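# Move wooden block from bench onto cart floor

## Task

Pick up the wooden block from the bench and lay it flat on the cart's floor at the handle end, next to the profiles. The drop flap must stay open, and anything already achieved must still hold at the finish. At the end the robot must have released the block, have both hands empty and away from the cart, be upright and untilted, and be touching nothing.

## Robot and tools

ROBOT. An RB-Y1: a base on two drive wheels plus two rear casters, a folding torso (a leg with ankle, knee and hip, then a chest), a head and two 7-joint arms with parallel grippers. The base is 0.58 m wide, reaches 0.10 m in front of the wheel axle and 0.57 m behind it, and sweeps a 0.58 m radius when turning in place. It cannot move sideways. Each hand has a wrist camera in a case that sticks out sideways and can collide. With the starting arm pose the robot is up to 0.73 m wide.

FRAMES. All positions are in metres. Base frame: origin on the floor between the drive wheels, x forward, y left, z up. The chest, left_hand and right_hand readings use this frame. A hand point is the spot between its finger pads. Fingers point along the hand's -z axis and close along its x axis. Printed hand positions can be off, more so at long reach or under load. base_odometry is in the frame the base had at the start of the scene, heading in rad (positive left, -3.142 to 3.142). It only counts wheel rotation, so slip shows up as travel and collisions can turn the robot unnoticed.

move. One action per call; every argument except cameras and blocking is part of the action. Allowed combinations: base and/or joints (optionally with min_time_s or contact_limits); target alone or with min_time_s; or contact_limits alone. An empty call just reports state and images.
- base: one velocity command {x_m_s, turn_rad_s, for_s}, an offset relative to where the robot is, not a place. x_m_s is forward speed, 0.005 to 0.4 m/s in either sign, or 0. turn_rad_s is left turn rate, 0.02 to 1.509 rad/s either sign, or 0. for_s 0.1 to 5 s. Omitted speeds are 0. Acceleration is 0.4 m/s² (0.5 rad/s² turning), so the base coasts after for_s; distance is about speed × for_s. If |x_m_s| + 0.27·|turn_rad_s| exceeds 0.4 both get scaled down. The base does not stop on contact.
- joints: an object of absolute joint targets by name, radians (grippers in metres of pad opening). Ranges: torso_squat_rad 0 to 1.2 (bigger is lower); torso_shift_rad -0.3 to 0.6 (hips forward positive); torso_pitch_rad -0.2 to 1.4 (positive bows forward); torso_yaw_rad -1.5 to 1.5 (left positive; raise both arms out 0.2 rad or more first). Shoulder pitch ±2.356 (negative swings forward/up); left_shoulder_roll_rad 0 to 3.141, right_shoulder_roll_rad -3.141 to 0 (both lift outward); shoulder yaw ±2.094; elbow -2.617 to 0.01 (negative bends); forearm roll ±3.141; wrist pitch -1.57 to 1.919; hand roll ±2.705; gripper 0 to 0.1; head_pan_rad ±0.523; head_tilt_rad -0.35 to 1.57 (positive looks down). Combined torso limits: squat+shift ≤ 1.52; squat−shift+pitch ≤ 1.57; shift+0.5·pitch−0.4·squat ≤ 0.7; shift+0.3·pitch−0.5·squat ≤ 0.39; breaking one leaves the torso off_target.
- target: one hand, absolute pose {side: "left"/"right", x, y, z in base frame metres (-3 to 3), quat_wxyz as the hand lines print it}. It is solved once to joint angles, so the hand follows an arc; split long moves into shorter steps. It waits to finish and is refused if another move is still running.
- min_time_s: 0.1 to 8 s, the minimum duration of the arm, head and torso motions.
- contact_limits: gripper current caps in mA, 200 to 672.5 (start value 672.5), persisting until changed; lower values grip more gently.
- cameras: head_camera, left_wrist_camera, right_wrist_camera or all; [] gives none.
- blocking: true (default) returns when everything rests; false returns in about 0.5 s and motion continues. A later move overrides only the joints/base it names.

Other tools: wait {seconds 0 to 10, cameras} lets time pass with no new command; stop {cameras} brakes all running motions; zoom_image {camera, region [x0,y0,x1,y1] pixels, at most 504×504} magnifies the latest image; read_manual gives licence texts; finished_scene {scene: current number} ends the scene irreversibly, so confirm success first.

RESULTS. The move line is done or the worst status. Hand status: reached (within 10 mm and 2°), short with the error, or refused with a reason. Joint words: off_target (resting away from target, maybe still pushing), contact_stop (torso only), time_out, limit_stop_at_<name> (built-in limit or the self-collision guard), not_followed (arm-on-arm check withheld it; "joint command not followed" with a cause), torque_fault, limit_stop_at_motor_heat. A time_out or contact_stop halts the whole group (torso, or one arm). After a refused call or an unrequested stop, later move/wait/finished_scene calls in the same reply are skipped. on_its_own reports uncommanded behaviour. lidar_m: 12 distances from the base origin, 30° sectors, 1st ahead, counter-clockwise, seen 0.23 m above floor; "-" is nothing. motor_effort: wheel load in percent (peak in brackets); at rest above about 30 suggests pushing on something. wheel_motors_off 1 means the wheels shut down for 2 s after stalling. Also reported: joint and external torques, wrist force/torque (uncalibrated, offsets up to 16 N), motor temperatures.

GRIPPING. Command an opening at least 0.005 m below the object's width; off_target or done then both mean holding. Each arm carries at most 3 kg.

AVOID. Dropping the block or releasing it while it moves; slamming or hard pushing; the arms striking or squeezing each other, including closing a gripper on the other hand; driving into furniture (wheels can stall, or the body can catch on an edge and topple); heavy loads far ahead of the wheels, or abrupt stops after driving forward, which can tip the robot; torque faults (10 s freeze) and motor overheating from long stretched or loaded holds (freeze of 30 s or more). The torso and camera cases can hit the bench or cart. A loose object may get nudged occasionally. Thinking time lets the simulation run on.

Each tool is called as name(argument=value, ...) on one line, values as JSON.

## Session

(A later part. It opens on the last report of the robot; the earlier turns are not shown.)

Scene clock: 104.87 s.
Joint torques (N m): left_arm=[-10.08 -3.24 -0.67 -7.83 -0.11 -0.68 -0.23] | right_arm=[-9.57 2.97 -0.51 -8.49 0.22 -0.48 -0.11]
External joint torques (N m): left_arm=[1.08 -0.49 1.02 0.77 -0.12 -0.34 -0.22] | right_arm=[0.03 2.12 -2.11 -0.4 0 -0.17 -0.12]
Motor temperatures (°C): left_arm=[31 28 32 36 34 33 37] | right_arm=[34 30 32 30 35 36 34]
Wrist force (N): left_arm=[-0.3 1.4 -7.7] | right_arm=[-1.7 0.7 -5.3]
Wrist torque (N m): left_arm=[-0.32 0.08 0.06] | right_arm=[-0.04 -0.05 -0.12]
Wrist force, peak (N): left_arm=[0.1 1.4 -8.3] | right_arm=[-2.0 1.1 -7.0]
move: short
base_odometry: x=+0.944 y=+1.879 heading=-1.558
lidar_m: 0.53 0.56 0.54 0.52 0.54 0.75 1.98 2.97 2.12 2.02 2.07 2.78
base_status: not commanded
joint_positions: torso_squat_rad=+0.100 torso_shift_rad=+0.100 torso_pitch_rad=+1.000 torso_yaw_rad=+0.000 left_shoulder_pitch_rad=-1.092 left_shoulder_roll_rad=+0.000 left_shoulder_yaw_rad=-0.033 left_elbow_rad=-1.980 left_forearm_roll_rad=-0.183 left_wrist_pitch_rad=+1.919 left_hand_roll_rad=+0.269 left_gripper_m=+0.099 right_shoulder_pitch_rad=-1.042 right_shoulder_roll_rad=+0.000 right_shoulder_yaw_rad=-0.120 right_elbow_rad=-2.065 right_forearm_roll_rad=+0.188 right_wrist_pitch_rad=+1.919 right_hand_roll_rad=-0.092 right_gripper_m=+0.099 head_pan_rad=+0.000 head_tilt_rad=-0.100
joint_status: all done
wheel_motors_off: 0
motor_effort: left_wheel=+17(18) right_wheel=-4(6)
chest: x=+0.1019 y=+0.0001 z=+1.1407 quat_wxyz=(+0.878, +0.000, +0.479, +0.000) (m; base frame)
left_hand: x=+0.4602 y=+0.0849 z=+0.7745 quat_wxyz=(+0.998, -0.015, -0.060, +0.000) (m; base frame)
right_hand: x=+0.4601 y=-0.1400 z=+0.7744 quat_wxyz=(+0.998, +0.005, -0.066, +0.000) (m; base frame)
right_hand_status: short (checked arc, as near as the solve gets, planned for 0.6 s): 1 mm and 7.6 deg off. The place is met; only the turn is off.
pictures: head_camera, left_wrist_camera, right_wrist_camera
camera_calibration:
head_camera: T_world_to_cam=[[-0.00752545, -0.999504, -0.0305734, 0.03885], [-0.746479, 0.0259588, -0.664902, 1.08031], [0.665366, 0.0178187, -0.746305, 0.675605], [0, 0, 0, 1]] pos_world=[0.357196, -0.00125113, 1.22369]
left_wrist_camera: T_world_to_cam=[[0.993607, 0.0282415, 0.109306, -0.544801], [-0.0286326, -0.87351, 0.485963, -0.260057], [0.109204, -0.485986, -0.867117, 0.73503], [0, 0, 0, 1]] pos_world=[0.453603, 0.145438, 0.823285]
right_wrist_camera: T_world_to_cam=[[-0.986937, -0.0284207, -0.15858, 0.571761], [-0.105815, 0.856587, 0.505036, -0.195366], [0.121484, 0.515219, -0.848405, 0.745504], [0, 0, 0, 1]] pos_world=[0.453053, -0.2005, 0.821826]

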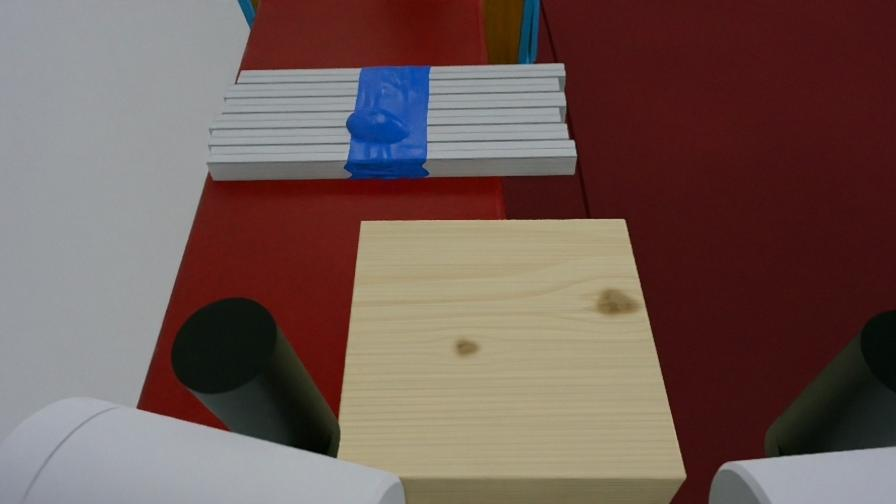

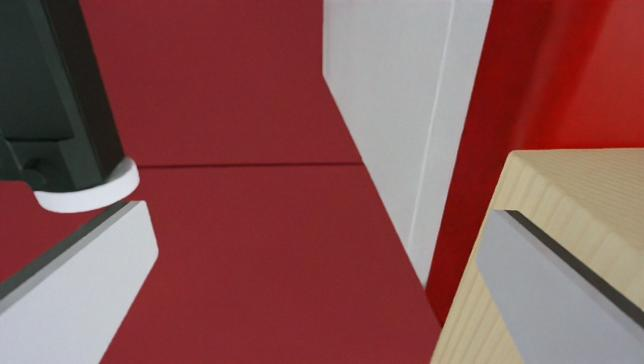

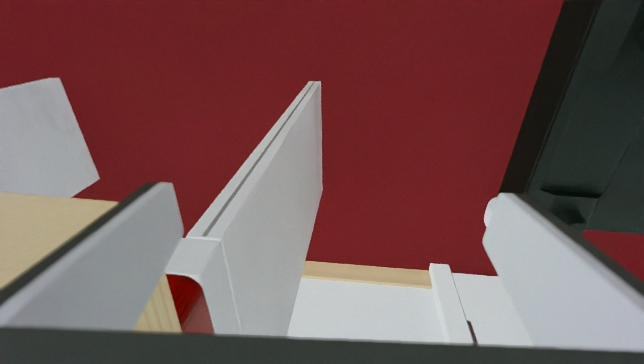

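zoom_image(camera="left_wrist_camera", region=[394, 114, 644, 364])

zoom_image(camera="right_wrist_camera", region=[0, 114, 250, 364])

Scaled by 2.016 from the camera's 644x364 image, which has a finer 1265x715 frame.

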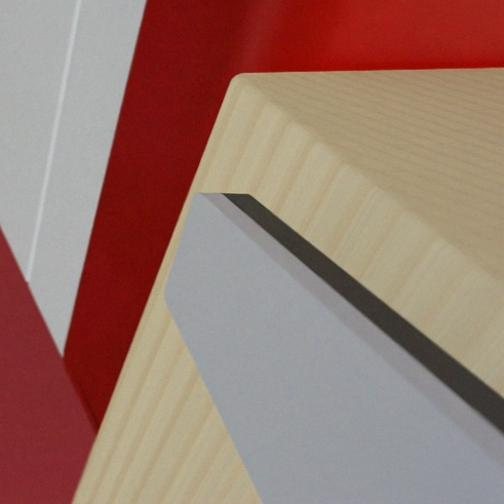

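Scaled by 2.016 from the camera's 644x364 image, which has a finer 1265x715 frame.

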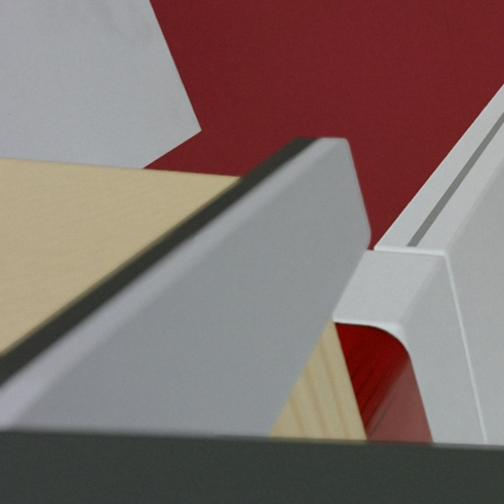

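move(target={"side":"left","x":0.41,"y":0.085,"z":0.68,"quat_wxyz":[0.998,-0.007,-0.063,0]}, cameras=[])

move(target={"side":"right","x":0.41,"y":-0.14,"z":0.68,"quat_wxyz":[0.998,0.003,-0.063,0]}, cameras=[])

move(target={"side":"left","x":0.35,"y":0.085,"z":0.585,"quat_wxyz":[0.998,0,-0.063,0]}, cameras=[])

move(target={"side":"right","x":0.35,"y":-0.14,"z":0.585,"quat_wxyz":[0.998,0,-0.063,0]}, cameras=[])

move(target={"side":"left","x":0.25,"y":0.085,"z":0.49,"quat_wxyz":[0.998,0,-0.063,0]}, cameras=[])

move(target={"side":"right","x":0.25,"y":-0.14,"z":0.49,"quat_wxyz":[0.998,0,-0.063,0]}, cameras=[])

move(joints={"left_shoulder_pitch_rad":-1.092,"left_shoulder_roll_rad":0.15,"left_shoulder_yaw_rad":-0.033,"left_elbow_rad":-1.98,"left_forearm_roll_rad":-0.183,"left_wrist_pitch_rad":1.919,"left_hand_roll_rad":0.269,"right_shoulder_pitch_rad":-1.042,"right_shoulder_roll_rad":-0.15,"right_shoulder_yaw_rad":-0.12,"right_elbow_rad":-2.065,"right_forearm_roll_rad":0.188,"right_wrist_pitch_rad":1.919,"right_hand_roll_rad":-0.092}, min_time_s=1.5)

Scene clock: 124.83 s.
Joint torques (N m): left_arm=[-7.77 -3.67 -1.89 -9.01 -0.18 -0.32 0.09] | right_arm=[-9.14 2.59 -0.33 -8.52 0.21 -0.37 -0.13]
External joint torques (N m): left_arm=[-0.32 0 -0.09 0.04 -0.14 0.01 0.09] | right_arm=[0.46 1.73 -1.93 -0.43 -0.01 -0.07 -0.13]
Motor temperatures (°C): left_arm=[31 28 32 36 34 32 37] | right_arm=[34 30 32 31 35 36 34]
Wrist force (N): left_arm=[0.2 1.7 -7.4] | right_arm=[-1.3 1.0 -5.2]
Wrist torque (N m): left_arm=[-0.35 0.14 0.06] | right_arm=[-0.11 -0.01 -0.05]
Wrist force, peak (N): left_arm=[-0.9 1.0 -9.2] | right_arm=[-1.9 1.3 -5.5]
move: done
base_odometry: x=+0.944 y=+1.879 heading=-1.558
lidar_m: 0.53 0.55 0.52 0.51 0.56 0.75 1.98 2.96 2.13 2.03 2.07 2.77
base_status: not commanded
joint_positions: torso_squat_rad=+0.100 torso_shift_rad=+0.100 torso_pitch_rad=+1.000 torso_yaw_rad=+0.000 left_shoulder_pitch_rad=-0.846 left_shoulder_roll_rad=+0.009 left_shoulder_yaw_rad=-0.130 left_elbow_rad=-1.846 left_forearm_roll_rad=-0.201 left_wrist_pitch_rad=+1.561 left_hand_roll_rad=+0.344 left_gripper_m=+0.099 right_shoulder_pitch_rad=-1.042 right_shoulder_roll_rad=+0.000 right_shoulder_yaw_rad=-0.120 right_elbow_rad=-2.065 right_forearm_roll_rad=+0.188 right_wrist_pitch_rad=+1.919 right_hand_roll_rad=-0.092 right_gripper_m=+0.099 head_pan_rad=+0.000 head_tilt_rad=-0.100
joint_status: all done
wheel_motors_off: 0
motor_effort: left_wheel=+18(18) right_wheel=-4(5)
chest: x=+0.1019 y=+0.0001 z=+1.1407 quat_wxyz=(+0.878, +0.000, +0.479, +0.000) (m; base frame)
left_hand: x=+0.4096 y=+0.0852 z=+0.6805 quat_wxyz=(+0.998, -0.007, -0.063, +0.000) (m; base frame)
left_hand_status: reached (checked arc, planned for 0.6 s): 1 mm and 0.0 deg off.
right_hand: x=+0.4601 y=-0.1400 z=+0.7744 quat_wxyz=(+0.998, +0.005, -0.066, +0.000) (m; base frame)
pictures: none
No camera images: "cameras" was empty.

Scene clock: 125.73 s.
Joint torques (N m): left_arm=[-7.5 -4.33 -1.94 -8.98 -0.26 -0.23 0.12] | right_arm=[-6.65 2.61 1.49 -9.7 0.19 -0.13 -0.14]
External joint torques (N m): left_arm=[-0.05 -0.65 -0.14 0.07 -0.22 0.1 0.12] | right_arm=[-0.79 0.98 0.17 -1.12 -0.08 0.15 -0.15]
Motor temperatures (°C): left_arm=[31 28 32 36 34 32 37] | right_arm=[34 30 32 31 35 36 34]
Wrist force (N): left_arm=[-0.4 1.6 -7.2] | right_arm=[-1.6 1.6 -5.4]
Wrist torque (N m): left_arm=[-0.32 0.09 0.10] | right_arm=[-0.17 -0.04 -0.08]
Wrist force, peak (N): left_arm=[-0.7 1.9 -8.4] | right_arm=[-2.3 1.5 -6.0]
move: done
base_odometry: x=+0.944 y=+1.879 heading=-1.558
lidar_m: 0.54 0.56 0.54 0.53 0.56 0.75 1.98 2.96 2.11 2.03 2.06 2.78
base_status: not commanded
joint_positions: torso_squat_rad=+0.100 torso_shift_rad=+0.100 torso_pitch_rad=+1.000 torso_yaw_rad=+0.000 left_shoulder_pitch_rad=-0.846 left_shoulder_roll_rad=+0.009 left_shoulder_yaw_rad=-0.130 left_elbow_rad=-1.846 left_forearm_roll_rad=-0.201 left_wrist_pitch_rad=+1.561 left_hand_roll_rad=+0.344 left_gripper_m=+0.099 right_shoulder_pitch_rad=-0.790 right_shoulder_roll_rad=-0.003 right_shoulder_yaw_rad=-0.037 right_elbow_rad=-1.924 right_forearm_roll_rad=+0.157 right_wrist_pitch_rad=+1.557 right_hand_roll_rad=-0.164 right_gripper_m=+0.099 head_pan_rad=+0.000 head_tilt_rad=-0.100
joint_status: all done
wheel_motors_off: 0
motor_effort: left_wheel=+17(18) right_wheel=-3(6)
chest: x=+0.1019 y=+0.0001 z=+1.1407 quat_wxyz=(+0.878, +0.000, +0.479, +0.000) (m; base frame)
left_hand: x=+0.4096 y=+0.0852 z=+0.6805 quat_wxyz=(+0.998, -0.007, -0.063, +0.000) (m; base frame)
right_hand: x=+0.4095 y=-0.1403 z=+0.6804 quat_wxyz=(+0.998, +0.003, -0.063, +0.000) (m; base frame)
right_hand_status: reached (checked arc, planned for 0.6 s): 1 mm and 0.0 deg off.
pictures: none
No camera images: "cameras" was empty.

Scene clock: 126.67 s.
Joint torques (N m): left_arm=[-4.94 -4.3 -2.27 -8.22 -0.29 -0.33 0.14] | right_arm=[-6.51 2.47 1.32 -9.16 0.16 -0.12 -0.02]
External joint torques (N m): left_arm=[-0.6 -0.1 -0.39 -0.01 -0.21 -0.02 0.15] | right_arm=[-0.66 0.84 0.01 -0.58 -0.11 0.17 -0.03]
Motor temperatures (°C): left_arm=[31 28 32 36 34 32 37] | right_arm=[34 30 32 31 35 36 34]
Wrist force (N): left_arm=[0.4 1.5 -7.9] | right_arm=[-1.6 0.7 -5.7]
Wrist torque (N m): left_arm=[-0.33 0.19 0.10] | right_arm=[-0.03 -0.04 -0.06]
Wrist force, peak (N): left_arm=[-2.3 0.7 -9.2] | right_arm=[-1.6 1.0 -5.7]
move: done
base_odometry: x=+0.944 y=+1.879 heading=-1.558
lidar_m: 0.53 0.56 0.53 0.53 0.55 0.75 1.98 2.97 2.11 2.02 2.07 2.78
base_status: not commanded
joint_positions: torso_squat_rad=+0.100 torso_shift_rad=+0.100 torso_pitch_rad=+1.000 torso_yaw_rad=+0.000 left_shoulder_pitch_rad=-0.720 left_shoulder_roll_rad=+0.020 left_shoulder_yaw_rad=-0.191 left_elbow_rad=-1.559 left_forearm_roll_rad=-0.248 left_wrist_pitch_rad=+1.174 left_hand_roll_rad=+0.457 left_gripper_m=+0.099 right_shoulder_pitch_rad=-0.790 right_shoulder_roll_rad=-0.003 right_shoulder_yaw_rad=-0.037 right_elbow_rad=-1.924 right_forearm_roll_rad=+0.157 right_wrist_pitch_rad=+1.557 right_hand_roll_rad=-0.164 right_gripper_m=+0.099 head_pan_rad=+0.000 head_tilt_rad=-0.100
joint_status: all done
wheel_motors_off: 0
motor_effort: left_wheel=+17(18) right_wheel=-3(5)
chest: x=+0.1019 y=+0.0001 z=+1.1407 quat_wxyz=(+0.878, +0.000, +0.479, +0.000) (m; base frame)
left_hand: x=+0.3499 y=+0.0851 z=+0.5850 quat_wxyz=(+0.998, +0.000, -0.063, +0.000) (m; base frame)
left_hand_status: reached (checked arc, planned for 0.6 s): 0 mm and 0.0 deg off.
right_hand: x=+0.4096 y=-0.1402 z=+0.6804 quat_wxyz=(+0.998, +0.003, -0.063, +0.000) (m; base frame)
pictures: none
No camera images: "cameras" was empty.

Scene clock: 127.60 s.
Joint torques (N m): left_arm=[-4.13 -4.32 -1.97 -7.9 -0.25 -0.26 0.03] | right_arm=[-3.8 2 1.94 -8.71 0.49 -0.07 -0.01]
External joint torques (N m): left_arm=[0.31 -0.12 -0.09 0.31 -0.16 0.05 0.04] | right_arm=[-1.02 -0.12 0.72 -0.94 0.21 0.21 -0.02]
Motor temperatures (°C): left_arm=[31 28 32 36 34 32 37] | right_arm=[34 30 32 31 35 36 34]
Wrist force (N): left_arm=[-0.9 1.7 -7.9] | right_arm=[-1.5 1.5 -5.2]
Wrist torque (N m): left_arm=[-0.35 0.03 0.09] | right_arm=[-0.12 -0.03 -0.08]
Wrist force, peak (N): left_arm=[-0.2 1.6 -8.4] | right_arm=[-2.5 2.2 -5.9]
move: done
base_odometry: x=+0.944 y=+1.879 heading=-1.558
lidar_m: 0.54 0.56 0.52 0.52 0.54 0.74 1.98 2.97 2.13 2.01 2.06 2.78
base_status: not commanded
joint_positions: torso_squat_rad=+0.100 torso_shift_rad=+0.100 torso_pitch_rad=+1.000 torso_yaw_rad=+0.000 left_shoulder_pitch_rad=-0.720 left_shoulder_roll_rad=+0.020 left_shoulder_yaw_rad=-0.191 left_elbow_rad=-1.559 left_forearm_roll_rad=-0.248 left_wrist_pitch_rad=+1.174 left_hand_roll_rad=+0.457 left_gripper_m=+0.099 right_shoulder_pitch_rad=-0.650 right_shoulder_roll_rad=-0.008 right_shoulder_yaw_rad=+0.013 right_elbow_rad=-1.643 right_forearm_roll_rad=+0.173 right_wrist_pitch_rad=+1.151 right_hand_roll_rad=-0.238 right_gripper_m=+0.099 head_pan_rad=+0.000 head_tilt_rad=-0.100
joint_status: all done
wheel_motors_off: 0
motor_effort: left_wheel=+17(18) right_wheel=-3(6)
chest: x=+0.1019 y=+0.0001 z=+1.1407 quat_wxyz=(+0.878, +0.000, +0.479, +0.000) (m; base frame)
left_hand: x=+0.3500 y=+0.0850 z=+0.5851 quat_wxyz=(+0.998, +0.000, -0.063, +0.000) (m; base frame)
right_hand: x=+0.3498 y=-0.1401 z=+0.5849 quat_wxyz=(+0.998, +0.000, -0.063, +0.000) (m; base frame)
right_hand_status: reached (checked arc, planned for 0.6 s): 0 mm and 0.0 deg off.
pictures: none
No camera images: "cameras" was empty.

Scene clock: 128.73 s.
Joint torques (N m): left_arm=[-1.25 -5.45 -1.81 -5.23 -0.27 -0.17 -0.02] | right_arm=[-3.11 2.06 1.32 -8.27 0.32 -0.15 -0.18]
External joint torques (N m): left_arm=[-0.53 -0.44 0.08 0.16 -0.18 0.09 -0.01] | right_arm=[-0.32 -0.06 0.1 -0.51 0.03 0.13 -0.19]
Motor temperatures (°C): left_arm=[31 28 32 36 34 32 37] | right_arm=[34 30 32 31 35 36 34]
Wrist force (N): left_arm=[0.2 1.8 -8.4] | right_arm=[-1.4 0.9 -5.0]
Wrist torque (N m): left_arm=[-0.36 0.14 0.05] | right_arm=[-0.04 -0.02 -0.08]
Wrist force, peak (N): left_arm=[-0.1 3.2 -8.6] | right_arm=[-1.3 1.2 -5.9]
move: done
base_odometry: x=+0.944 y=+1.879 heading=-1.558
lidar_m: 0.53 0.56 0.53 0.51 0.55 0.75 1.98 2.97 2.12 2.02 2.07 2.77
base_status: not commanded
joint_positions: torso_squat_rad=+0.100 torso_shift_rad=+0.100 torso_pitch_rad=+1.000 torso_yaw_rad=+0.000 left_shoulder_pitch_rad=-0.670 left_shoulder_roll_rad=+0.007 left_shoulder_yaw_rad=-0.249 left_elbow_rad=-1.091 left_forearm_roll_rad=-0.419 left_wrist_pitch_rad=+0.702 left_hand_roll_rad=+0.716 left_gripper_m=+0.099 right_shoulder_pitch_rad=-0.650 right_shoulder_roll_rad=-0.008 right_shoulder_yaw_rad=+0.013 right_elbow_rad=-1.643 right_forearm_roll_rad=+0.173 right_wrist_pitch_rad=+1.151 right_hand_roll_rad=-0.238 right_gripper_m=+0.099 head_pan_rad=+0.000 head_tilt_rad=-0.100
joint_status: all done
wheel_motors_off: 0
motor_effort: left_wheel=+17(18) right_wheel=-3(5)
chest: x=+0.1019 y=+0.0001 z=+1.1407 quat_wxyz=(+0.878, +0.000, +0.479, +0.000) (m; base frame)
left_hand: x=+0.2500 y=+0.0850 z=+0.4901 quat_wxyz=(+0.998, +0.000, -0.063, +0.000) (m; base frame)
left_hand_status: reached (checked arc, planned for 0.8 s): 0 mm and 0.0 deg off.
right_hand: x=+0.3499 y=-0.1401 z=+0.5850 quat_wxyz=(+0.998, +0.000, -0.063, +0.000) (m; base frame)
pictures: none
No camera images: "cameras" was empty.

Scene clock: 129.83 s.
Joint torques (N m): left_arm=[-1.06 -5.08 -1.82 -5.18 -0.25 -0.36 -0.16] | right_arm=[1.41 3.98 1.33 -5.75 0.15 -0.01 0.02]
External joint torques (N m): left_arm=[-0.33 -0.06 0.07 0.21 -0.16 -0.1 -0.16] | right_arm=[0.54 1.21 0.18 -0.69 -0.07 0.24 0.02]
Motor temperatures (°C): left_arm=[31 28 32 36 34 32 37] | right_arm=[34 30 32 31 35 36 34]
Wrist force (N): left_arm=[-0.6 1.2 -7.8] | right_arm=[-1.2 0.9 -5.0]
Wrist torque (N m): left_arm=[-0.31 0.06 0.10] | right_arm=[-0.08 0.02 -0.07]
Wrist force, peak (N): left_arm=[-0.3 2.0 -8.7] | right_arm=[-2.3 1.2 -5.8]
move: done
base_odometry: x=+0.944 y=+1.879 heading=-1.558
lidar_m: 0.54 0.55 0.53 0.53 0.56 0.76 1.99 2.98 2.11 2.02 2.07 2.76
base_status: not commanded
joint_positions: torso_squat_rad=+0.100 torso_shift_rad=+0.100 torso_pitch_rad=+1.000 torso_yaw_rad=+0.000 left_shoulder_pitch_rad=-0.670 left_shoulder_roll_rad=+0.007 left_shoulder_yaw_rad=-0.249 left_elbow_rad=-1.091 left_forearm_roll_rad=-0.419 left_wrist_pitch_rad=+0.702 left_hand_roll_rad=+0.716 left_gripper_m=+0.099 right_shoulder_pitch_rad=-0.583 right_shoulder_roll_rad=-0.001 right_shoulder_yaw_rad=+0.042 right_elbow_rad=-1.195 right_forearm_roll_rad=+0.280 right_wrist_pitch_rad=+0.653 right_hand_roll_rad=-0.392 right_gripper_m=+0.099 head_pan_rad=+0.000 head_tilt_rad=-0.100
joint_status: all done
wheel_motors_off: 0
motor_effort: left_wheel=+17(19) right_wheel=-3(5)
chest: x=+0.1019 y=+0.0001 z=+1.1407 quat_wxyz=(+0.878, +0.000, +0.479, +0.000) (m; base frame)
left_hand: x=+0.2500 y=+0.0850 z=+0.4901 quat_wxyz=(+0.998, +0.000, -0.063, +0.000) (m; base frame)
right_hand: x=+0.2500 y=-0.1401 z=+0.4900 quat_wxyz=(+0.998, +0.000, -0.063, +0.000) (m; base frame)
right_hand_status: reached (checked arc, planned for 0.8 s): 0 mm and 0.0 deg off.
pictures: none
No camera images: "cameras" was empty.

Scene clock: 131.63 s.
Joint torques (N m): left_arm=[-10.1 -0.69 1.09 -7.91 -0.16 -0.7 -0.1] | right_arm=[-9.71 -2.09 -1.35 -8.53 0.12 -0.43 -0.23]
External joint torques (N m): left_arm=[1.11 -0.6 1.23 0.8 0.11 -0.35 -0.1] | right_arm=[-0.11 -0.35 -1.51 -0.34 -0.36 -0.06 -0.23]
Motor temperatures (°C): left_arm=[31 28 32 36 34 32 37] | right_arm=[34 30 32 31 35 36 34]
Wrist force (N): left_arm=[-0.3 1.6 -8.1] | right_arm=[-1.6 2.0 -5.0]
Wrist torque (N m): left_arm=[-0.42 0.07 0.11] | right_arm=[-0.19 0.00 -0.11]
Wrist force, peak (N): left_arm=[0.1 1.2 -8.8] | right_arm=[-1.8 1.6 -6.1]
move: done
base_odometry: x=+0.944 y=+1.879 heading=-1.558
lidar_m: 0.53 0.55 0.53 0.52 0.55 0.74 1.98 2.96 2.13 2.02 2.07 2.78
base_status: not commanded
joint_positions: torso_squat_rad=+0.100 torso_shift_rad=+0.100 torso_pitch_rad=+1.000 torso_yaw_rad=+0.000 left_shoulder_pitch_rad=-1.092 left_shoulder_roll_rad=+0.150 left_shoulder_yaw_rad=-0.033 left_elbow_rad=-1.980 left_forearm_roll_rad=-0.183 left_wrist_pitch_rad=+1.919 left_hand_roll_rad=+0.269 left_gripper_m=+0.099 right_shoulder_pitch_rad=-1.042 right_shoulder_roll_rad=-0.150 right_shoulder_yaw_rad=-0.120 right_elbow_rad=-2.065 right_forearm_roll_rad=+0.188 right_wrist_pitch_rad=+1.919 right_hand_roll_rad=-0.092 right_gripper_m=+0.099 head_pan_rad=+0.000 head_tilt_rad=-0.100
joint_status: all done
wheel_motors_off: 0
motor_effort: left_wheel=+17(20) right_wheel=-5(6)
chest: x=+0.1019 y=+0.0001 z=+1.1407 quat_wxyz=(+0.878, +0.000, +0.479, +0.000) (m; base frame)
left_hand: x=+0.4801 y=+0.1463 z=+0.7736 quat_wxyz=(+0.995, +0.056, -0.083, +0.000) (m; base frame)
right_hand: x=+0.4782 y=-0.1987 z=+0.7805 quat_wxyz=(+0.994, -0.067, -0.088, +0.004) (m; base frame)
pictures: head_camera, left_wrist_camera, right_wrist_camera
camera_calibration:
head_camera: T_world_to_cam=[[-0.00752345, -0.999504, -0.0305773, 0.0388534], [-0.746436, 0.0259611, -0.664951, 1.08028], [0.665415, 0.0178213, -0.746261, 0.6756], [0, 0, 0, 1]] pos_world=[0.357096, -0.00125113, 1.22369]
left_wrist_camera: T_world_to_cam=[[0.987129, 0.0185277, 0.158852, -0.600065], [-0.0396654, -0.933869, 0.355408, -0.0902222], [0.154932, -0.357134, -0.921114, 0.762978], [0, 0, 0, 1]] pos_world=[0.470553, 0.199347, 0.830177]
right_wrist_camera: T_world_to_cam=[[-0.979105, -0.0525483, -0.196448, 0.609905], [-0.124143, 0.919589, 0.372752, -0.0218011], [0.161064, 0.389351, -0.906898, 0.780421], [0, 0, 0, 1]] pos_world=[0.468757, -0.251761, 0.835703]

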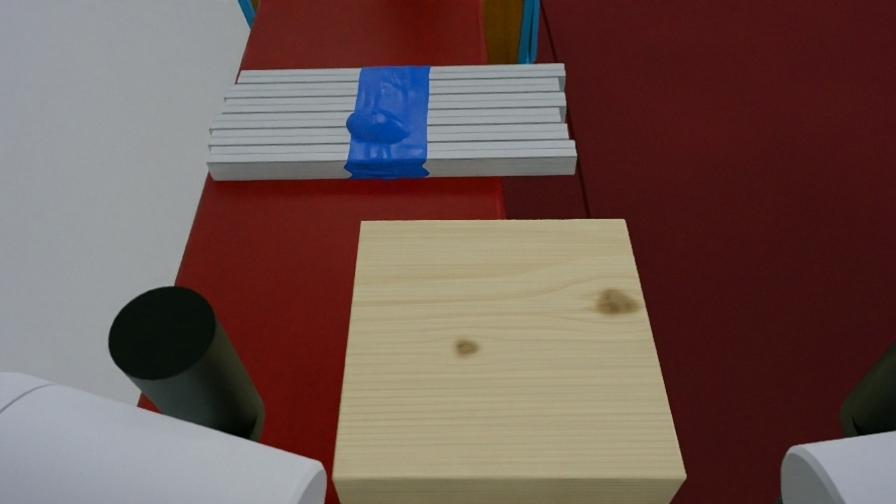

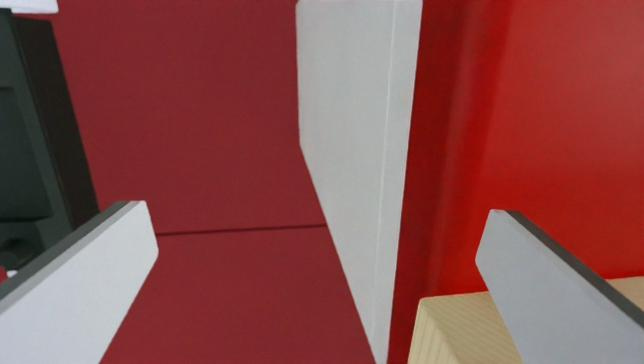

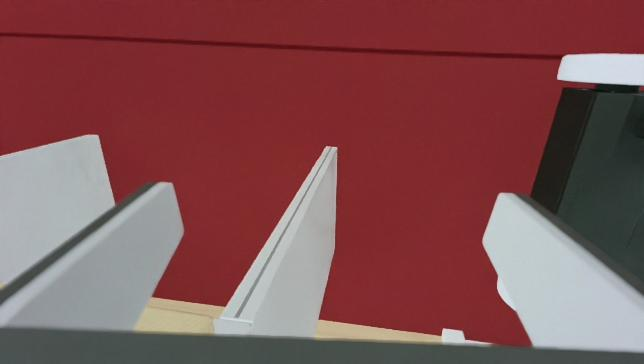

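move(base={"x_m_s": 0.15, "for_s": 1.3})

Scene clock: 134.50 s.
Joint torques (N m): left_arm=[-10.17 -0.79 0.92 -8 -0.16 -0.67 -0.08] | right_arm=[-9.55 -2.54 -1.35 -8.72 0.17 -0.23 -0.02]
External joint torques (N m): left_arm=[1.04 -0.71 1.07 0.72 0.12 -0.32 -0.08] | right_arm=[0.06 -0.81 -1.5 -0.53 -0.31 0.14 -0.03]
Motor temperatures (°C): left_arm=[31 28 32 36 34 32 37] | right_arm=[34 30 32 31 35 36 34]
Wrist force (N): left_arm=[-0.1 0.4 -7.1] | right_arm=[-1.8 1.5 -5.2]
Wrist torque (N m): left_arm=[-0.22 0.14 0.11] | right_arm=[-0.09 -0.06 -0.09]
Wrist force, peak (N): left_arm=[0.1 0.8 -8.5] | right_arm=[-1.6 1.6 -5.8]
move: done
base_odometry: x=+0.947 y=+1.684 heading=-1.558
lidar_m: 0.34 0.36 0.59 0.50 0.55 0.75 1.96 2.96 2.11 2.02 2.06 2.76
base_status: done (sent for 1.3 of 1.3 s)
joint_positions: torso_squat_rad=+0.100 torso_shift_rad=+0.100 torso_pitch_rad=+1.000 torso_yaw_rad=+0.000 left_shoulder_pitch_rad=-1.092 left_shoulder_roll_rad=+0.150 left_shoulder_yaw_rad=-0.033 left_elbow_rad=-1.980 left_forearm_roll_rad=-0.183 left_wrist_pitch_rad=+1.919 left_hand_roll_rad=+0.269 left_gripper_m=+0.099 right_shoulder_pitch_rad=-1.042 right_shoulder_roll_rad=-0.150 right_shoulder_yaw_rad=-0.120 right_elbow_rad=-2.065 right_forearm_roll_rad=+0.188 right_wrist_pitch_rad=+1.919 right_hand_roll_rad=-0.092 right_gripper_m=+0.099 head_pan_rad=+0.000 head_tilt_rad=-0.100
joint_status: not commanded
wheel_motors_off: 0
motor_effort: left_wheel=+1(42) right_wheel=+1(27)
chest: x=+0.1019 y=+0.0001 z=+1.1407 quat_wxyz=(+0.878, +0.000, +0.479, +0.000) (m; base frame)
left_hand: x=+0.4801 y=+0.1463 z=+0.7735 quat_wxyz=(+0.995, +0.056, -0.083, +0.000) (m; base frame)
right_hand: x=+0.4782 y=-0.1987 z=+0.7805 quat_wxyz=(+0.994, -0.067, -0.088, +0.004) (m; base frame)
pictures: head_camera, left_wrist_camera, right_wrist_camera
camera_calibration:
head_camera: T_world_to_cam=[[-0.00752897, -0.999504, -0.0305764, 0.0388519], [-0.746479, 0.0259634, -0.664902, 1.08024], [0.665366, 0.0178186, -0.746305, 0.67553], [0, 0, 0, 1]] pos_world=[0.357196, -0.00125111, 1.22359]
left_wrist_camera: T_world_to_cam=[[0.987163, 0.018547, 0.158635, -0.599889], [-0.0395714, -0.933865, 0.355431, -0.0902511], [0.154736, -0.357146, -0.921143, 0.763004], [0, 0, 0, 1]] pos_world=[0.470553, 0.199347, 0.830077]
right_wrist_camera: T_world_to_cam=[[-0.979121, -0.0525856, -0.196359, 0.609809], [-0.124144, 0.919584, 0.372764, -0.021774], [0.160966, 0.389358, -0.906913, 0.78039], [0, 0, 0, 1]] pos_world=[0.468757, -0.251761, 0.835603]

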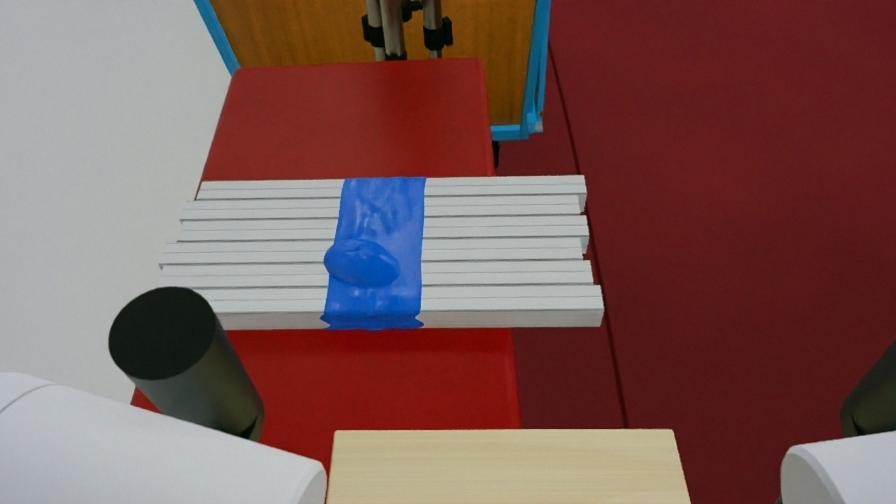

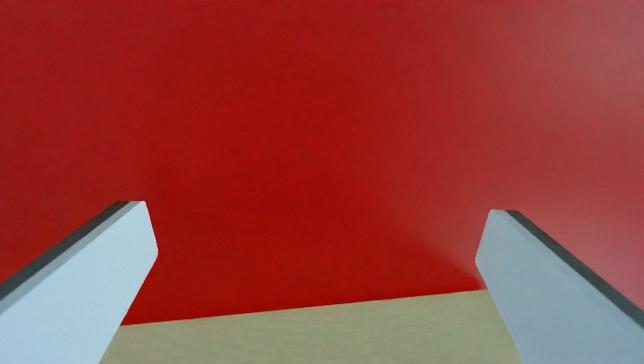

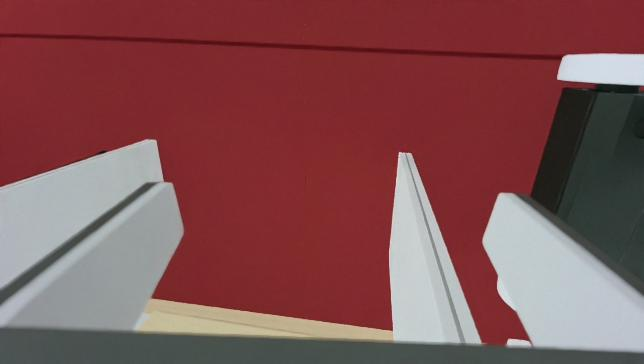

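move(joints={"left_shoulder_roll_rad":0.06,"right_shoulder_roll_rad":-0.06})

Scene clock: 136.87 s.
Joint torques (N m): left_arm=[-10.29 -2.09 -0.92 -7.71 -0.01 -0.74 0.11] | right_arm=[-9.64 0.56 -0.06 -8.69 0.22 -0.24 0.11]
External joint torques (N m): left_arm=[0.9 -0.4 0.16 0.96 0.09 -0.4 0.12] | right_arm=[-0.04 0.74 -1.08 -0.54 -0.11 0.09 0.1]
Motor temperatures (°C): left_arm=[31 28 32 36 34 32 37] | right_arm=[34 30 32 31 35 36 34]
Wrist force (N): left_arm=[0.4 0.7 -8.6] | right_arm=[-1.2 0.9 -4.8]
Wrist torque (N m): left_arm=[-0.23 0.17 0.13] | right_arm=[-0.05 0.01 -0.10]
Wrist force, peak (N): left_arm=[1.9 17.5 -2.3] | right_arm=[-2.0 2.0 -5.6]
move: done
base_odometry: x=+0.947 y=+1.684 heading=-1.558
lidar_m: 0.33 0.35 0.57 0.51 0.56 0.75 1.96 2.96 2.12 2.02 2.06 2.78
base_status: not commanded
joint_positions: torso_squat_rad=+0.100 torso_shift_rad=+0.100 torso_pitch_rad=+1.000 torso_yaw_rad=+0.000 left_shoulder_pitch_rad=-1.092 left_shoulder_roll_rad=+0.060 left_shoulder_yaw_rad=-0.033 left_elbow_rad=-1.980 left_forearm_roll_rad=-0.183 left_wrist_pitch_rad=+1.919 left_hand_roll_rad=+0.269 left_gripper_m=+0.099 right_shoulder_pitch_rad=-1.042 right_shoulder_roll_rad=-0.060 right_shoulder_yaw_rad=-0.120 right_elbow_rad=-2.065 right_forearm_roll_rad=+0.188 right_wrist_pitch_rad=+1.919 right_hand_roll_rad=-0.092 right_gripper_m=+0.099 head_pan_rad=+0.000 head_tilt_rad=-0.100
joint_status: all done
wheel_motors_off: 0
motor_effort: left_wheel=+1(6) right_wheel=+0(4)
chest: x=+0.1019 y=+0.0001 z=+1.1407 quat_wxyz=(+0.878, +0.000, +0.479, +0.000) (m; base frame)
left_hand: x=+0.4683 y=+0.1095 z=+0.7731 quat_wxyz=(+0.998, +0.013, -0.069, +0.000) (m; base frame)
right_hand: x=+0.4674 y=-0.1635 z=+0.7758 quat_wxyz=(+0.997, -0.024, -0.075, +0.002) (m; base frame)
pictures: head_camera, left_wrist_camera, right_wrist_camera
camera_calibration:
head_camera: T_world_to_cam=[[-0.00746011, -0.999502, -0.0306489, 0.0389181], [-0.746481, 0.0259602, -0.6649, 1.08023], [0.665365, 0.0179186, -0.746303, 0.67567], [0, 0, 0, 1]] pos_world=[0.357096, -0.00125137, 1.22369]
left_wrist_camera: T_world_to_cam=[[0.991226, 0.0254177, 0.12971, -0.567854], [-0.033844, -0.899815, 0.434956, -0.192864], [0.127771, -0.43553, -0.89106, 0.74917], [0, 0, 0, 1]] pos_world=[0.460622, 0.167178, 0.825099]
right_wrist_camera: T_world_to_cam=[[-0.983986, -0.0378496, -0.174181, 0.587542], [-0.11424, 0.884021, 0.453272, -0.126568], [0.136823, 0.465912, -0.874189, 0.762577], [0, 0, 0, 1]] pos_world=[0.459336, -0.221167, 0.826344]

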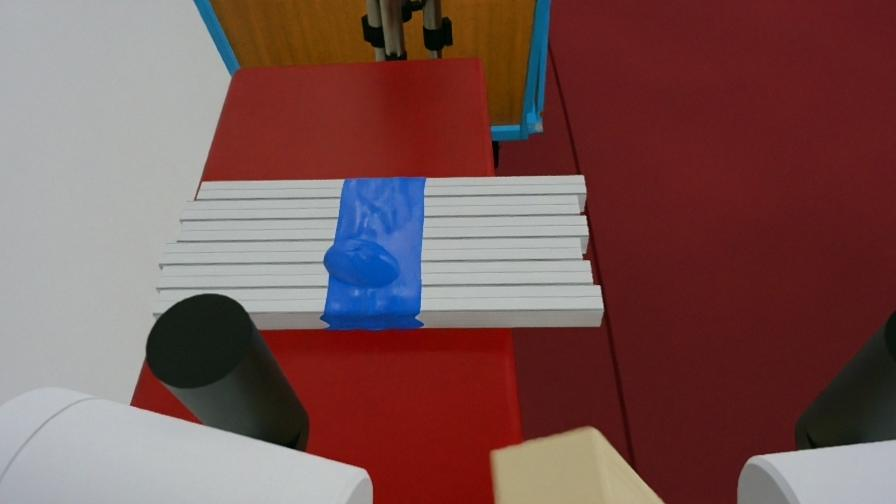

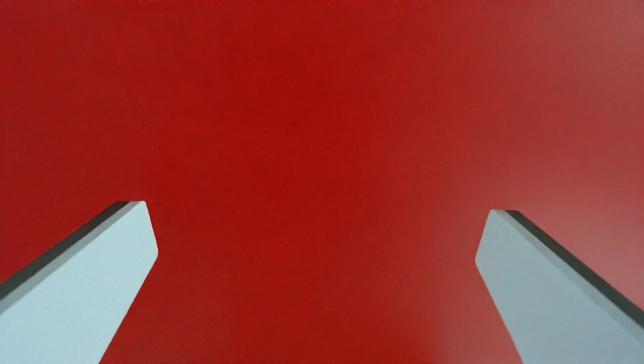

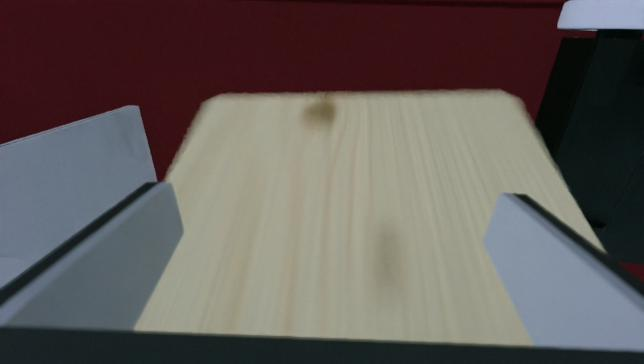

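wait(seconds=0.5)

Scene clock: 137.93 s.
Joint torques (N m): left_arm=[-10.23 -2.08 -0.74 -7.61 0.1 -0.85 0.1] | right_arm=[-9.83 0.55 -0.12 -8.73 0.24 -0.2 -0.06]
External joint torques (N m): left_arm=[0.96 -0.39 0.33 1.06 0.21 -0.5 0.1] | right_arm=[-0.23 0.73 -1.14 -0.58 -0.09 0.13 -0.06]
Motor temperatures (°C): left_arm=[31 28 32 36 34 32 37] | right_arm=[34 30 32 31 35 36 34]
Wrist force (N): left_arm=[0.7 1.6 -7.6] | right_arm=[-1.8 1.0 -5.4]
Wrist torque (N m): left_arm=[-0.38 0.24 0.10] | right_arm=[-0.07 -0.02 -0.08]
Wrist force, peak (N): left_arm=[-0.5 1.7 -8.2] | right_arm=[-1.7 1.6 -5.7]
base_odometry: x=+0.947 y=+1.684 heading=-1.558
lidar_m: 0.34 0.36 0.58 0.51 0.56 0.77 1.96 2.96 2.12 2.02 2.07 2.77
base_status: not commanded
joint_positions: torso_squat_rad=+0.100 torso_shift_rad=+0.100 torso_pitch_rad=+1.000 torso_yaw_rad=+0.000 left_shoulder_pitch_rad=-1.092 left_shoulder_roll_rad=+0.060 left_shoulder_yaw_rad=-0.033 left_elbow_rad=-1.980 left_forearm_roll_rad=-0.183 left_wrist_pitch_rad=+1.919 left_hand_roll_rad=+0.269 left_gripper_m=+0.099 right_shoulder_pitch_rad=-1.042 right_shoulder_roll_rad=-0.060 right_shoulder_yaw_rad=-0.120 right_elbow_rad=-2.065 right_forearm_roll_rad=+0.188 right_wrist_pitch_rad=+1.919 right_hand_roll_rad=-0.092 right_gripper_m=+0.099 head_pan_rad=+0.000 head_tilt_rad=-0.100
joint_status: all done
wheel_motors_off: 0
motor_effort: left_wheel=+1(6) right_wheel=-1(4)
chest: x=+0.1019 y=+0.0001 z=+1.1407 quat_wxyz=(+0.878, +0.000, +0.479, +0.000) (m; base frame)
left_hand: x=+0.4683 y=+0.1095 z=+0.7731 quat_wxyz=(+0.998, +0.013, -0.069, +0.000) (m; base frame)
right_hand: x=+0.4674 y=-0.1635 z=+0.7758 quat_wxyz=(+0.997, -0.024, -0.075, +0.002) (m; base frame)
wait: 0.50 s; at rest from the start
pictures: head_camera, left_wrist_camera, right_wrist_camera
camera_calibration:
head_camera: T_world_to_cam=[[-0.00746011, -0.999502, -0.0306489, 0.0389181], [-0.746481, 0.0259602, -0.6649, 1.08023], [0.665365, 0.0179186, -0.746303, 0.67567], [0, 0, 0, 1]] pos_world=[0.357096, -0.00125137, 1.22369]
left_wrist_camera: T_world_to_cam=[[0.991226, 0.0254177, 0.12971, -0.567854], [-0.033844, -0.899815, 0.434956, -0.192864], [0.127771, -0.43553, -0.89106, 0.74917], [0, 0, 0, 1]] pos_world=[0.460622, 0.167178, 0.825099]
right_wrist_camera: T_world_to_cam=[[-0.983986, -0.0378496, -0.174181, 0.587542], [-0.11424, 0.884021, 0.453272, -0.126568], [0.136823, 0.465912, -0.874189, 0.762577], [0, 0, 0, 1]] pos_world=[0.459336, -0.221167, 0.826344]

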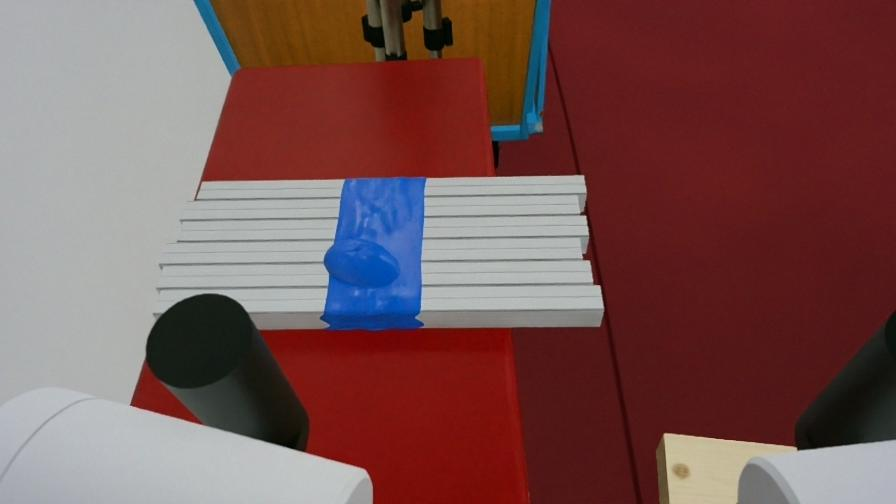

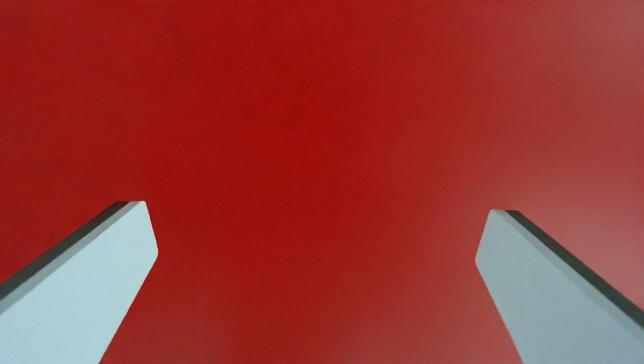

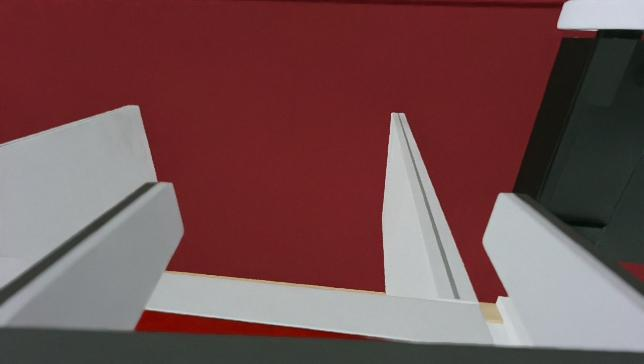

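move(base={"x_m_s": -0.4, "for_s": 1.0}, joints={"left_shoulder_roll_rad":0.3,"right_shoulder_roll_rad":-0.3,"torso_pitch_rad":0.7}, cameras=[])

move(joints={"head_pan_rad":-0.45, "head_tilt_rad":0.3}, cameras=["head_camera"])

Scene clock: 142.40 s.
Joint torques (N m): left_arm=[-14.5 2.42 2.15 -7.29 -0.52 -1.12 0] | right_arm=[-14.59 -4.52 -1.85 -7.9 0.6 -0.96 0]
External joint torques (N m): left_arm=[0.9 -1.59 -0.05 0.6 0.14 -0.22 0.02] | right_arm=[-0.7 1.06 -0.34 -0.6 -0.1 -0.02 -0.02]
Motor temperatures (°C): left_arm=[31 28 32 36 34 32 37] | right_arm=[34 30 32 31 35 36 34]
Wrist force (N): left_arm=[-2.6 -0.2 -6.7] | right_arm=[-3.2 2.7 -4.0]
Wrist torque (N m): left_arm=[-0.15 -0.04 0.09] | right_arm=[-0.23 -0.11 -0.12]
Wrist force, peak (N): left_arm=[-0.3 1.1 -8.4] | right_arm=[-3.3 3.0 -5.0]
move: done
base_odometry: x=+0.942 y=+2.084 heading=-1.557
lidar_m: 0.74 0.76 0.54 0.51 0.54 0.74 1.98 2.99 2.14 2.03 2.08 2.78
base_status: done (sent for 1 of 1 s)
joint_positions: torso_squat_rad=+0.100 torso_shift_rad=+0.100 torso_pitch_rad=+0.700 torso_yaw_rad=+0.000 left_shoulder_pitch_rad=-1.092 left_shoulder_roll_rad=+0.300 left_shoulder_yaw_rad=-0.033 left_elbow_rad=-1.980 left_forearm_roll_rad=-0.183 left_wrist_pitch_rad=+1.919 left_hand_roll_rad=+0.269 left_gripper_m=+0.099 right_shoulder_pitch_rad=-1.042 right_shoulder_roll_rad=-0.300 right_shoulder_yaw_rad=-0.120 right_elbow_rad=-2.065 right_forearm_roll_rad=+0.188 right_wrist_pitch_rad=+1.919 right_hand_roll_rad=-0.092 right_gripper_m=+0.099 head_pan_rad=+0.000 head_tilt_rad=-0.100
joint_status: all done
wheel_motors_off: 0
motor_effort: left_wheel=+18(38) right_wheel=-19(25)
chest: x=+0.0408 y=+0.0001 z=+1.2102 quat_wxyz=(+0.939, +0.000, +0.343, +0.000) (m; base frame)
left_hand: x=+0.5263 y=+0.2076 z=+0.9849 quat_wxyz=(+0.960, +0.126, -0.251, +0.019) (m; base frame)
right_hand: x=+0.5191 y=-0.2564 z=+0.9971 quat_wxyz=(+0.957, -0.138, -0.256, -0.013) (m; base frame)
pictures: none
No camera images: "cameras" was empty.

Scene clock: 143.37 s.
Joint torques (N m): left_arm=[-14.21 2.3 2.19 -7.27 -0.66 -1.1 0.06] | right_arm=[-14.68 -4.71 -2 -7.96 0.75 -0.91 0.03]
External joint torques (N m): left_arm=[1.19 -1.71 -0.02 0.62 0.01 -0.21 0.08] | right_arm=[-0.79 0.86 -0.49 -0.65 0.05 0.03 0.01]
Motor temperatures (°C): left_arm=[31 28 32 36 34 32 37] | right_arm=[34 30 32 31 35 36 34]
Wrist force (N): left_arm=[-1.8 -0.8 -7.0] | right_arm=[-3.6 2.6 -4.4]
Wrist torque (N m): left_arm=[-0.13 0.02 0.10] | right_arm=[-0.19 -0.11 -0.12]
Wrist force, peak (N): left_arm=[-2.9 -0.1 -7.3] | right_arm=[-4.0 2.4 -4.4]
move: done
base_odometry: x=+0.942 y=+2.084 heading=-1.557
lidar_m: 0.74 0.77 0.56 0.52 0.54 0.73 1.98 2.97 2.13 2.03 2.07 2.79
base_status: not commanded
joint_positions: torso_squat_rad=+0.100 torso_shift_rad=+0.100 torso_pitch_rad=+0.700 torso_yaw_rad=+0.000 left_shoulder_pitch_rad=-1.092 left_shoulder_roll_rad=+0.300 left_shoulder_yaw_rad=-0.033 left_elbow_rad=-1.980 left_forearm_roll_rad=-0.183 left_wrist_pitch_rad=+1.919 left_hand_roll_rad=+0.269 left_gripper_m=+0.099 right_shoulder_pitch_rad=-1.042 right_shoulder_roll_rad=-0.300 right_shoulder_yaw_rad=-0.120 right_elbow_rad=-2.065 right_forearm_roll_rad=+0.188 right_wrist_pitch_rad=+1.919 right_hand_roll_rad=-0.092 right_gripper_m=+0.099 head_pan_rad=-0.450 head_tilt_rad=+0.300
joint_status: all done
wheel_motors_off: 0
motor_effort: left_wheel=+18(20) right_wheel=-20(21)
chest: x=+0.0408 y=+0.0001 z=+1.2102 quat_wxyz=(+0.939, +0.000, +0.343, +0.000) (m; base frame)
left_hand: x=+0.5263 y=+0.2076 z=+0.9849 quat_wxyz=(+0.960, +0.126, -0.251, +0.019) (m; base frame)
right_hand: x=+0.5191 y=-0.2564 z=+0.9971 quat_wxyz=(+0.957, -0.138, -0.256, -0.013) (m; base frame)
pictures: head_camera
camera_calibration:
head_camera: T_world_to_cam=[[-0.343896, -0.904839, 0.251003, -0.275318], [-0.782077, 0.128056, -0.609883, 1.02029], [0.519704, -0.40604, -0.751691, 0.862283], [0, 0, 0, 1]] pos_world=[0.25513, -0.0296514, 1.33953]

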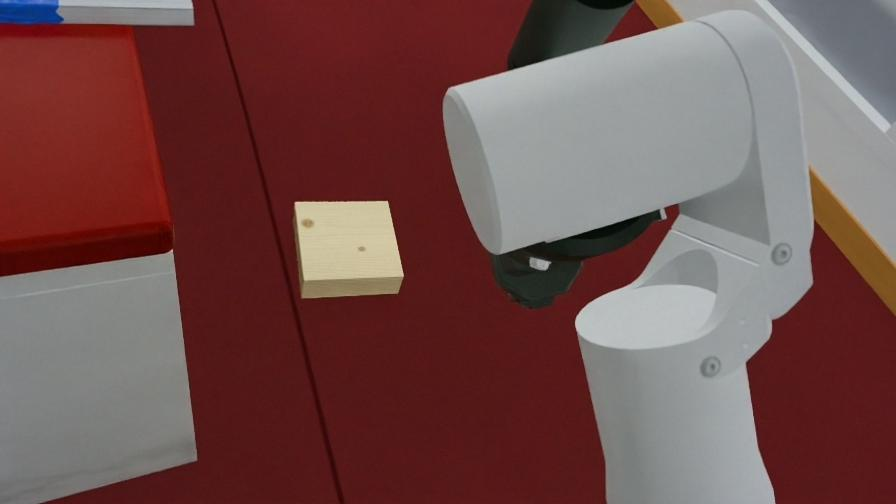

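move(base={"turn_rad_s": -0.609, "for_s": 1.33334}, joints={"head_pan_rad": 0}, cameras=[])

move(base={"x_m_s": 0.4, "for_s": 4.0}, cameras=[])

move(base={"turn_rad_s": 1.0, "for_s": 2.23334}, joints={"torso_pitch_rad": 1.08, "torso_squat_rad": 0.1, "torso_shift_rad": 0.1, "head_tilt_rad": 0.0}, cameras=["head_camera"])

Scene clock: 170.57 s.
Joint torques (N m): left_arm=[-14.41 2.5 2.51 -7.04 -0.62 -1.2 -0.03] | right_arm=[-14.5 -4.41 -1.8 -7.93 0.63 -0.92 0.06]
External joint torques (N m): left_arm=[0.99 -1.52 0.3 0.85 0.04 -0.3 -0.01] | right_arm=[-0.61 1.17 -0.29 -0.62 -0.07 0.02 0.03]
Motor temperatures (°C): left_arm=[31 28 32 36 34 32 37] | right_arm=[34 30 32 31 35 36 34]
Wrist force (N): left_arm=[-1.5 -0.4 -6.7] | right_arm=[-3.8 2.1 -4.3]
Wrist torque (N m): left_arm=[-0.21 0.10 0.11] | right_arm=[-0.13 -0.13 -0.10]
Wrist force, peak (N): left_arm=[-2.5 -0.7 -7.8] | right_arm=[-4.0 2.9 -4.5]
move: done
base_odometry: x=+0.942 y=+2.084 heading=-2.368
lidar_m: 2.26 0.74 0.74 0.61 0.53 0.52 0.60 0.98 3.56 2.42 2.03 2.01
base_status: done (sent for 1.33 of 1.33 s)
joint_positions: torso_squat_rad=+0.100 torso_shift_rad=+0.100 torso_pitch_rad=+0.700 torso_yaw_rad=+0.000 left_shoulder_pitch_rad=-1.092 left_shoulder_roll_rad=+0.300 left_shoulder_yaw_rad=-0.033 left_elbow_rad=-1.980 left_forearm_roll_rad=-0.183 left_wrist_pitch_rad=+1.919 left_hand_roll_rad=+0.269 left_gripper_m=+0.099 right_shoulder_pitch_rad=-1.042 right_shoulder_roll_rad=-0.300 right_shoulder_yaw_rad=-0.120 right_elbow_rad=-2.065 right_forearm_roll_rad=+0.188 right_wrist_pitch_rad=+1.919 right_hand_roll_rad=-0.092 right_gripper_m=+0.099 head_pan_rad=+0.000 head_tilt_rad=+0.300
joint_status: all done
wheel_motors_off: 0
motor_effort: left_wheel=+17(39) right_wheel=-5(40)
chest: x=+0.0408 y=+0.0001 z=+1.2102 quat_wxyz=(+0.939, +0.000, +0.343, +0.000) (m; base frame)
left_hand: x=+0.5263 y=+0.2076 z=+0.9849 quat_wxyz=(+0.960, +0.126, -0.251, +0.019) (m; base frame)
right_hand: x=+0.5191 y=-0.2564 z=+0.9971 quat_wxyz=(+0.957, -0.138, -0.256, -0.013) (m; base frame)
pictures: none
No camera images: "cameras" was empty.

Scene clock: 175.90 s.
Joint torques (N m): left_arm=[-14.17 2.74 2.22 -7.4 -0.57 -1.11 -0.03] | right_arm=[-14.3 -4.66 -1.59 -7.92 0.61 -0.91 0.08]
External joint torques (N m): left_arm=[1.23 -1.27 0.01 0.5 0.1 -0.22 0] | right_arm=[-0.41 0.92 -0.08 -0.61 -0.09 0.02 0.06]
Motor temperatures (°C): left_arm=[31 28 32 36 34 32 37] | right_arm=[34 30 32 31 35 36 34]
Wrist force (N): left_arm=[-2.6 0.3 -6.2] | right_arm=[-3.6 2.7 -4.5]
Wrist torque (N m): left_arm=[-0.26 -0.03 0.07] | right_arm=[-0.21 -0.12 -0.08]
Wrist force, peak (N): left_arm=[-2.4 0.0 -7.9] | right_arm=[-4.0 2.9 -4.6]
move: done
base_odometry: x=-0.203 y=+0.966 heading=-2.368
lidar_m: 0.92 1.49 2.17 1.33 1.22 1.16 1.94 3.19 1.89 0.99 0.82 0.81
base_status: done (sent for 4 of 4 s)
joint_positions: torso_squat_rad=+0.100 torso_shift_rad=+0.100 torso_pitch_rad=+0.700 torso_yaw_rad=+0.000 left_shoulder_pitch_rad=-1.092 left_shoulder_roll_rad=+0.300 left_shoulder_yaw_rad=-0.033 left_elbow_rad=-1.980 left_forearm_roll_rad=-0.183 left_wrist_pitch_rad=+1.919 left_hand_roll_rad=+0.269 left_gripper_m=+0.099 right_shoulder_pitch_rad=-1.042 right_shoulder_roll_rad=-0.300 right_shoulder_yaw_rad=-0.120 right_elbow_rad=-2.065 right_forearm_roll_rad=+0.188 right_wrist_pitch_rad=+1.919 right_hand_roll_rad=-0.092 right_gripper_m=+0.099 head_pan_rad=+0.000 head_tilt_rad=+0.300
joint_status: not commanded
wheel_motors_off: 0
motor_effort: left_wheel=-1(44) right_wheel=+2(32)
chest: x=+0.0409 y=+0.0001 z=+1.2102 quat_wxyz=(+0.939, +0.000, +0.343, +0.000) (m; base frame)
left_hand: x=+0.5263 y=+0.2075 z=+0.9848 quat_wxyz=(+0.960, +0.126, -0.251, +0.019) (m; base frame)
right_hand: x=+0.5191 y=-0.2564 z=+0.9970 quat_wxyz=(+0.957, -0.138, -0.255, -0.013) (m; base frame)
pictures: none
No camera images: "cameras" was empty.

Scene clock: 180.50 s.
Joint torques (N m): left_arm=[-8.75 1.03 1.59 -8.12 -0.5 -0.46 0.03] | right_arm=[-8.32 -3 -1.51 -8.89 0.54 -0.22 0.07]
External joint torques (N m): left_arm=[1.18 -1.13 0.42 0.59 0.02 -0.26 0.03] | right_arm=[-0.02 0.9 -0.3 -0.72 -0.18 0.04 0.07]
Motor temperatures (°C): left_arm=[31 28 32 36 34 32 37] | right_arm=[34 30 32 31 35 36 34]
Wrist force (N): left_arm=[-0.4 -0.4 -7.9] | right_arm=[-1.2 2.5 -5.4]
Wrist torque (N m): left_arm=[-0.18 0.05 0.08] | right_arm=[-0.15 0.00 -0.09]
Wrist force, peak (N): left_arm=[0.2 -0.2 -8.5] | right_arm=[-2.9 2.2 -5.2]
move: done
base_odometry: x=-0.203 y=+0.966 heading=-0.135
lidar_m: 1.21 1.16 2.14 4.22 1.42 0.90 0.82 0.83 1.02 2.01 1.68 1.33
base_status: done (sent for 2.23 of 2.23 s)
joint_positions: torso_squat_rad=+0.100 torso_shift_rad=+0.100 torso_pitch_rad=+1.080 torso_yaw_rad=+0.000 left_shoulder_pitch_rad=-1.092 left_shoulder_roll_rad=+0.300 left_shoulder_yaw_rad=-0.033 left_elbow_rad=-1.980 left_forearm_roll_rad=-0.183 left_wrist_pitch_rad=+1.919 left_hand_roll_rad=+0.269 left_gripper_m=+0.099 right_shoulder_pitch_rad=-1.042 right_shoulder_roll_rad=-0.300 right_shoulder_yaw_rad=-0.120 right_elbow_rad=-2.065 right_forearm_roll_rad=+0.188 right_wrist_pitch_rad=+1.919 right_hand_roll_rad=-0.092 right_gripper_m=+0.099 head_pan_rad=+0.000 head_tilt_rad=+0.000
joint_status: all done
wheel_motors_off: 0
motor_effort: left_wheel=-5(35) right_wheel=+14(38)
chest: x=+0.1145 y=+0.0001 z=+1.1193 quat_wxyz=(+0.858, +0.000, +0.514, +0.000) (m; base frame)
left_hand: x=+0.4817 y=+0.2075 z=+0.7300 quat_wxyz=(+0.990, +0.127, -0.065, -0.005) (m; base frame)
right_hand: x=+0.4795 y=-0.2564 z=+0.7439 quat_wxyz=(+0.988, -0.138, -0.070, +0.014) (m; base frame)
pictures: head_camera
camera_calibration:
head_camera: T_world_to_cam=[[-0.0128822, -0.999504, -0.0287354, 0.0373076], [-0.853493, 0.0259633, -0.520457, 0.930306], [0.520945, 0.0178208, -0.853404, 0.807283], [0, 0, 0, 1]] pos_world=[0.373941, -0.00125112, 1.1742]

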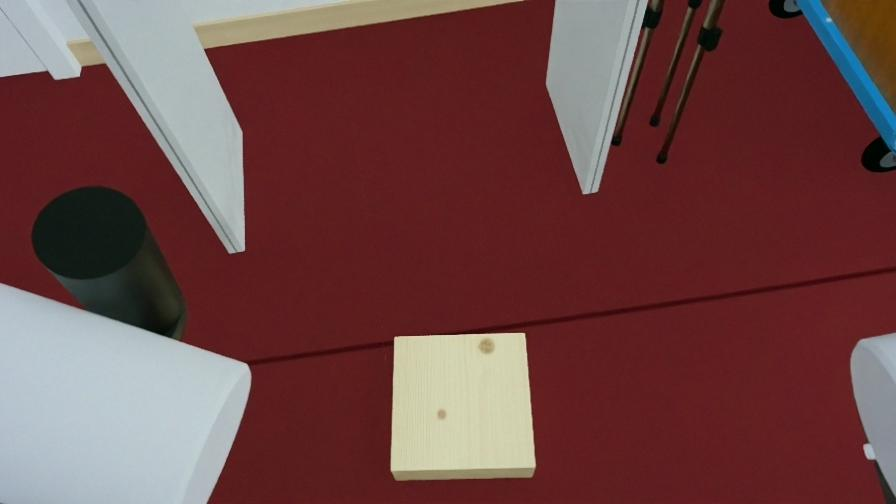

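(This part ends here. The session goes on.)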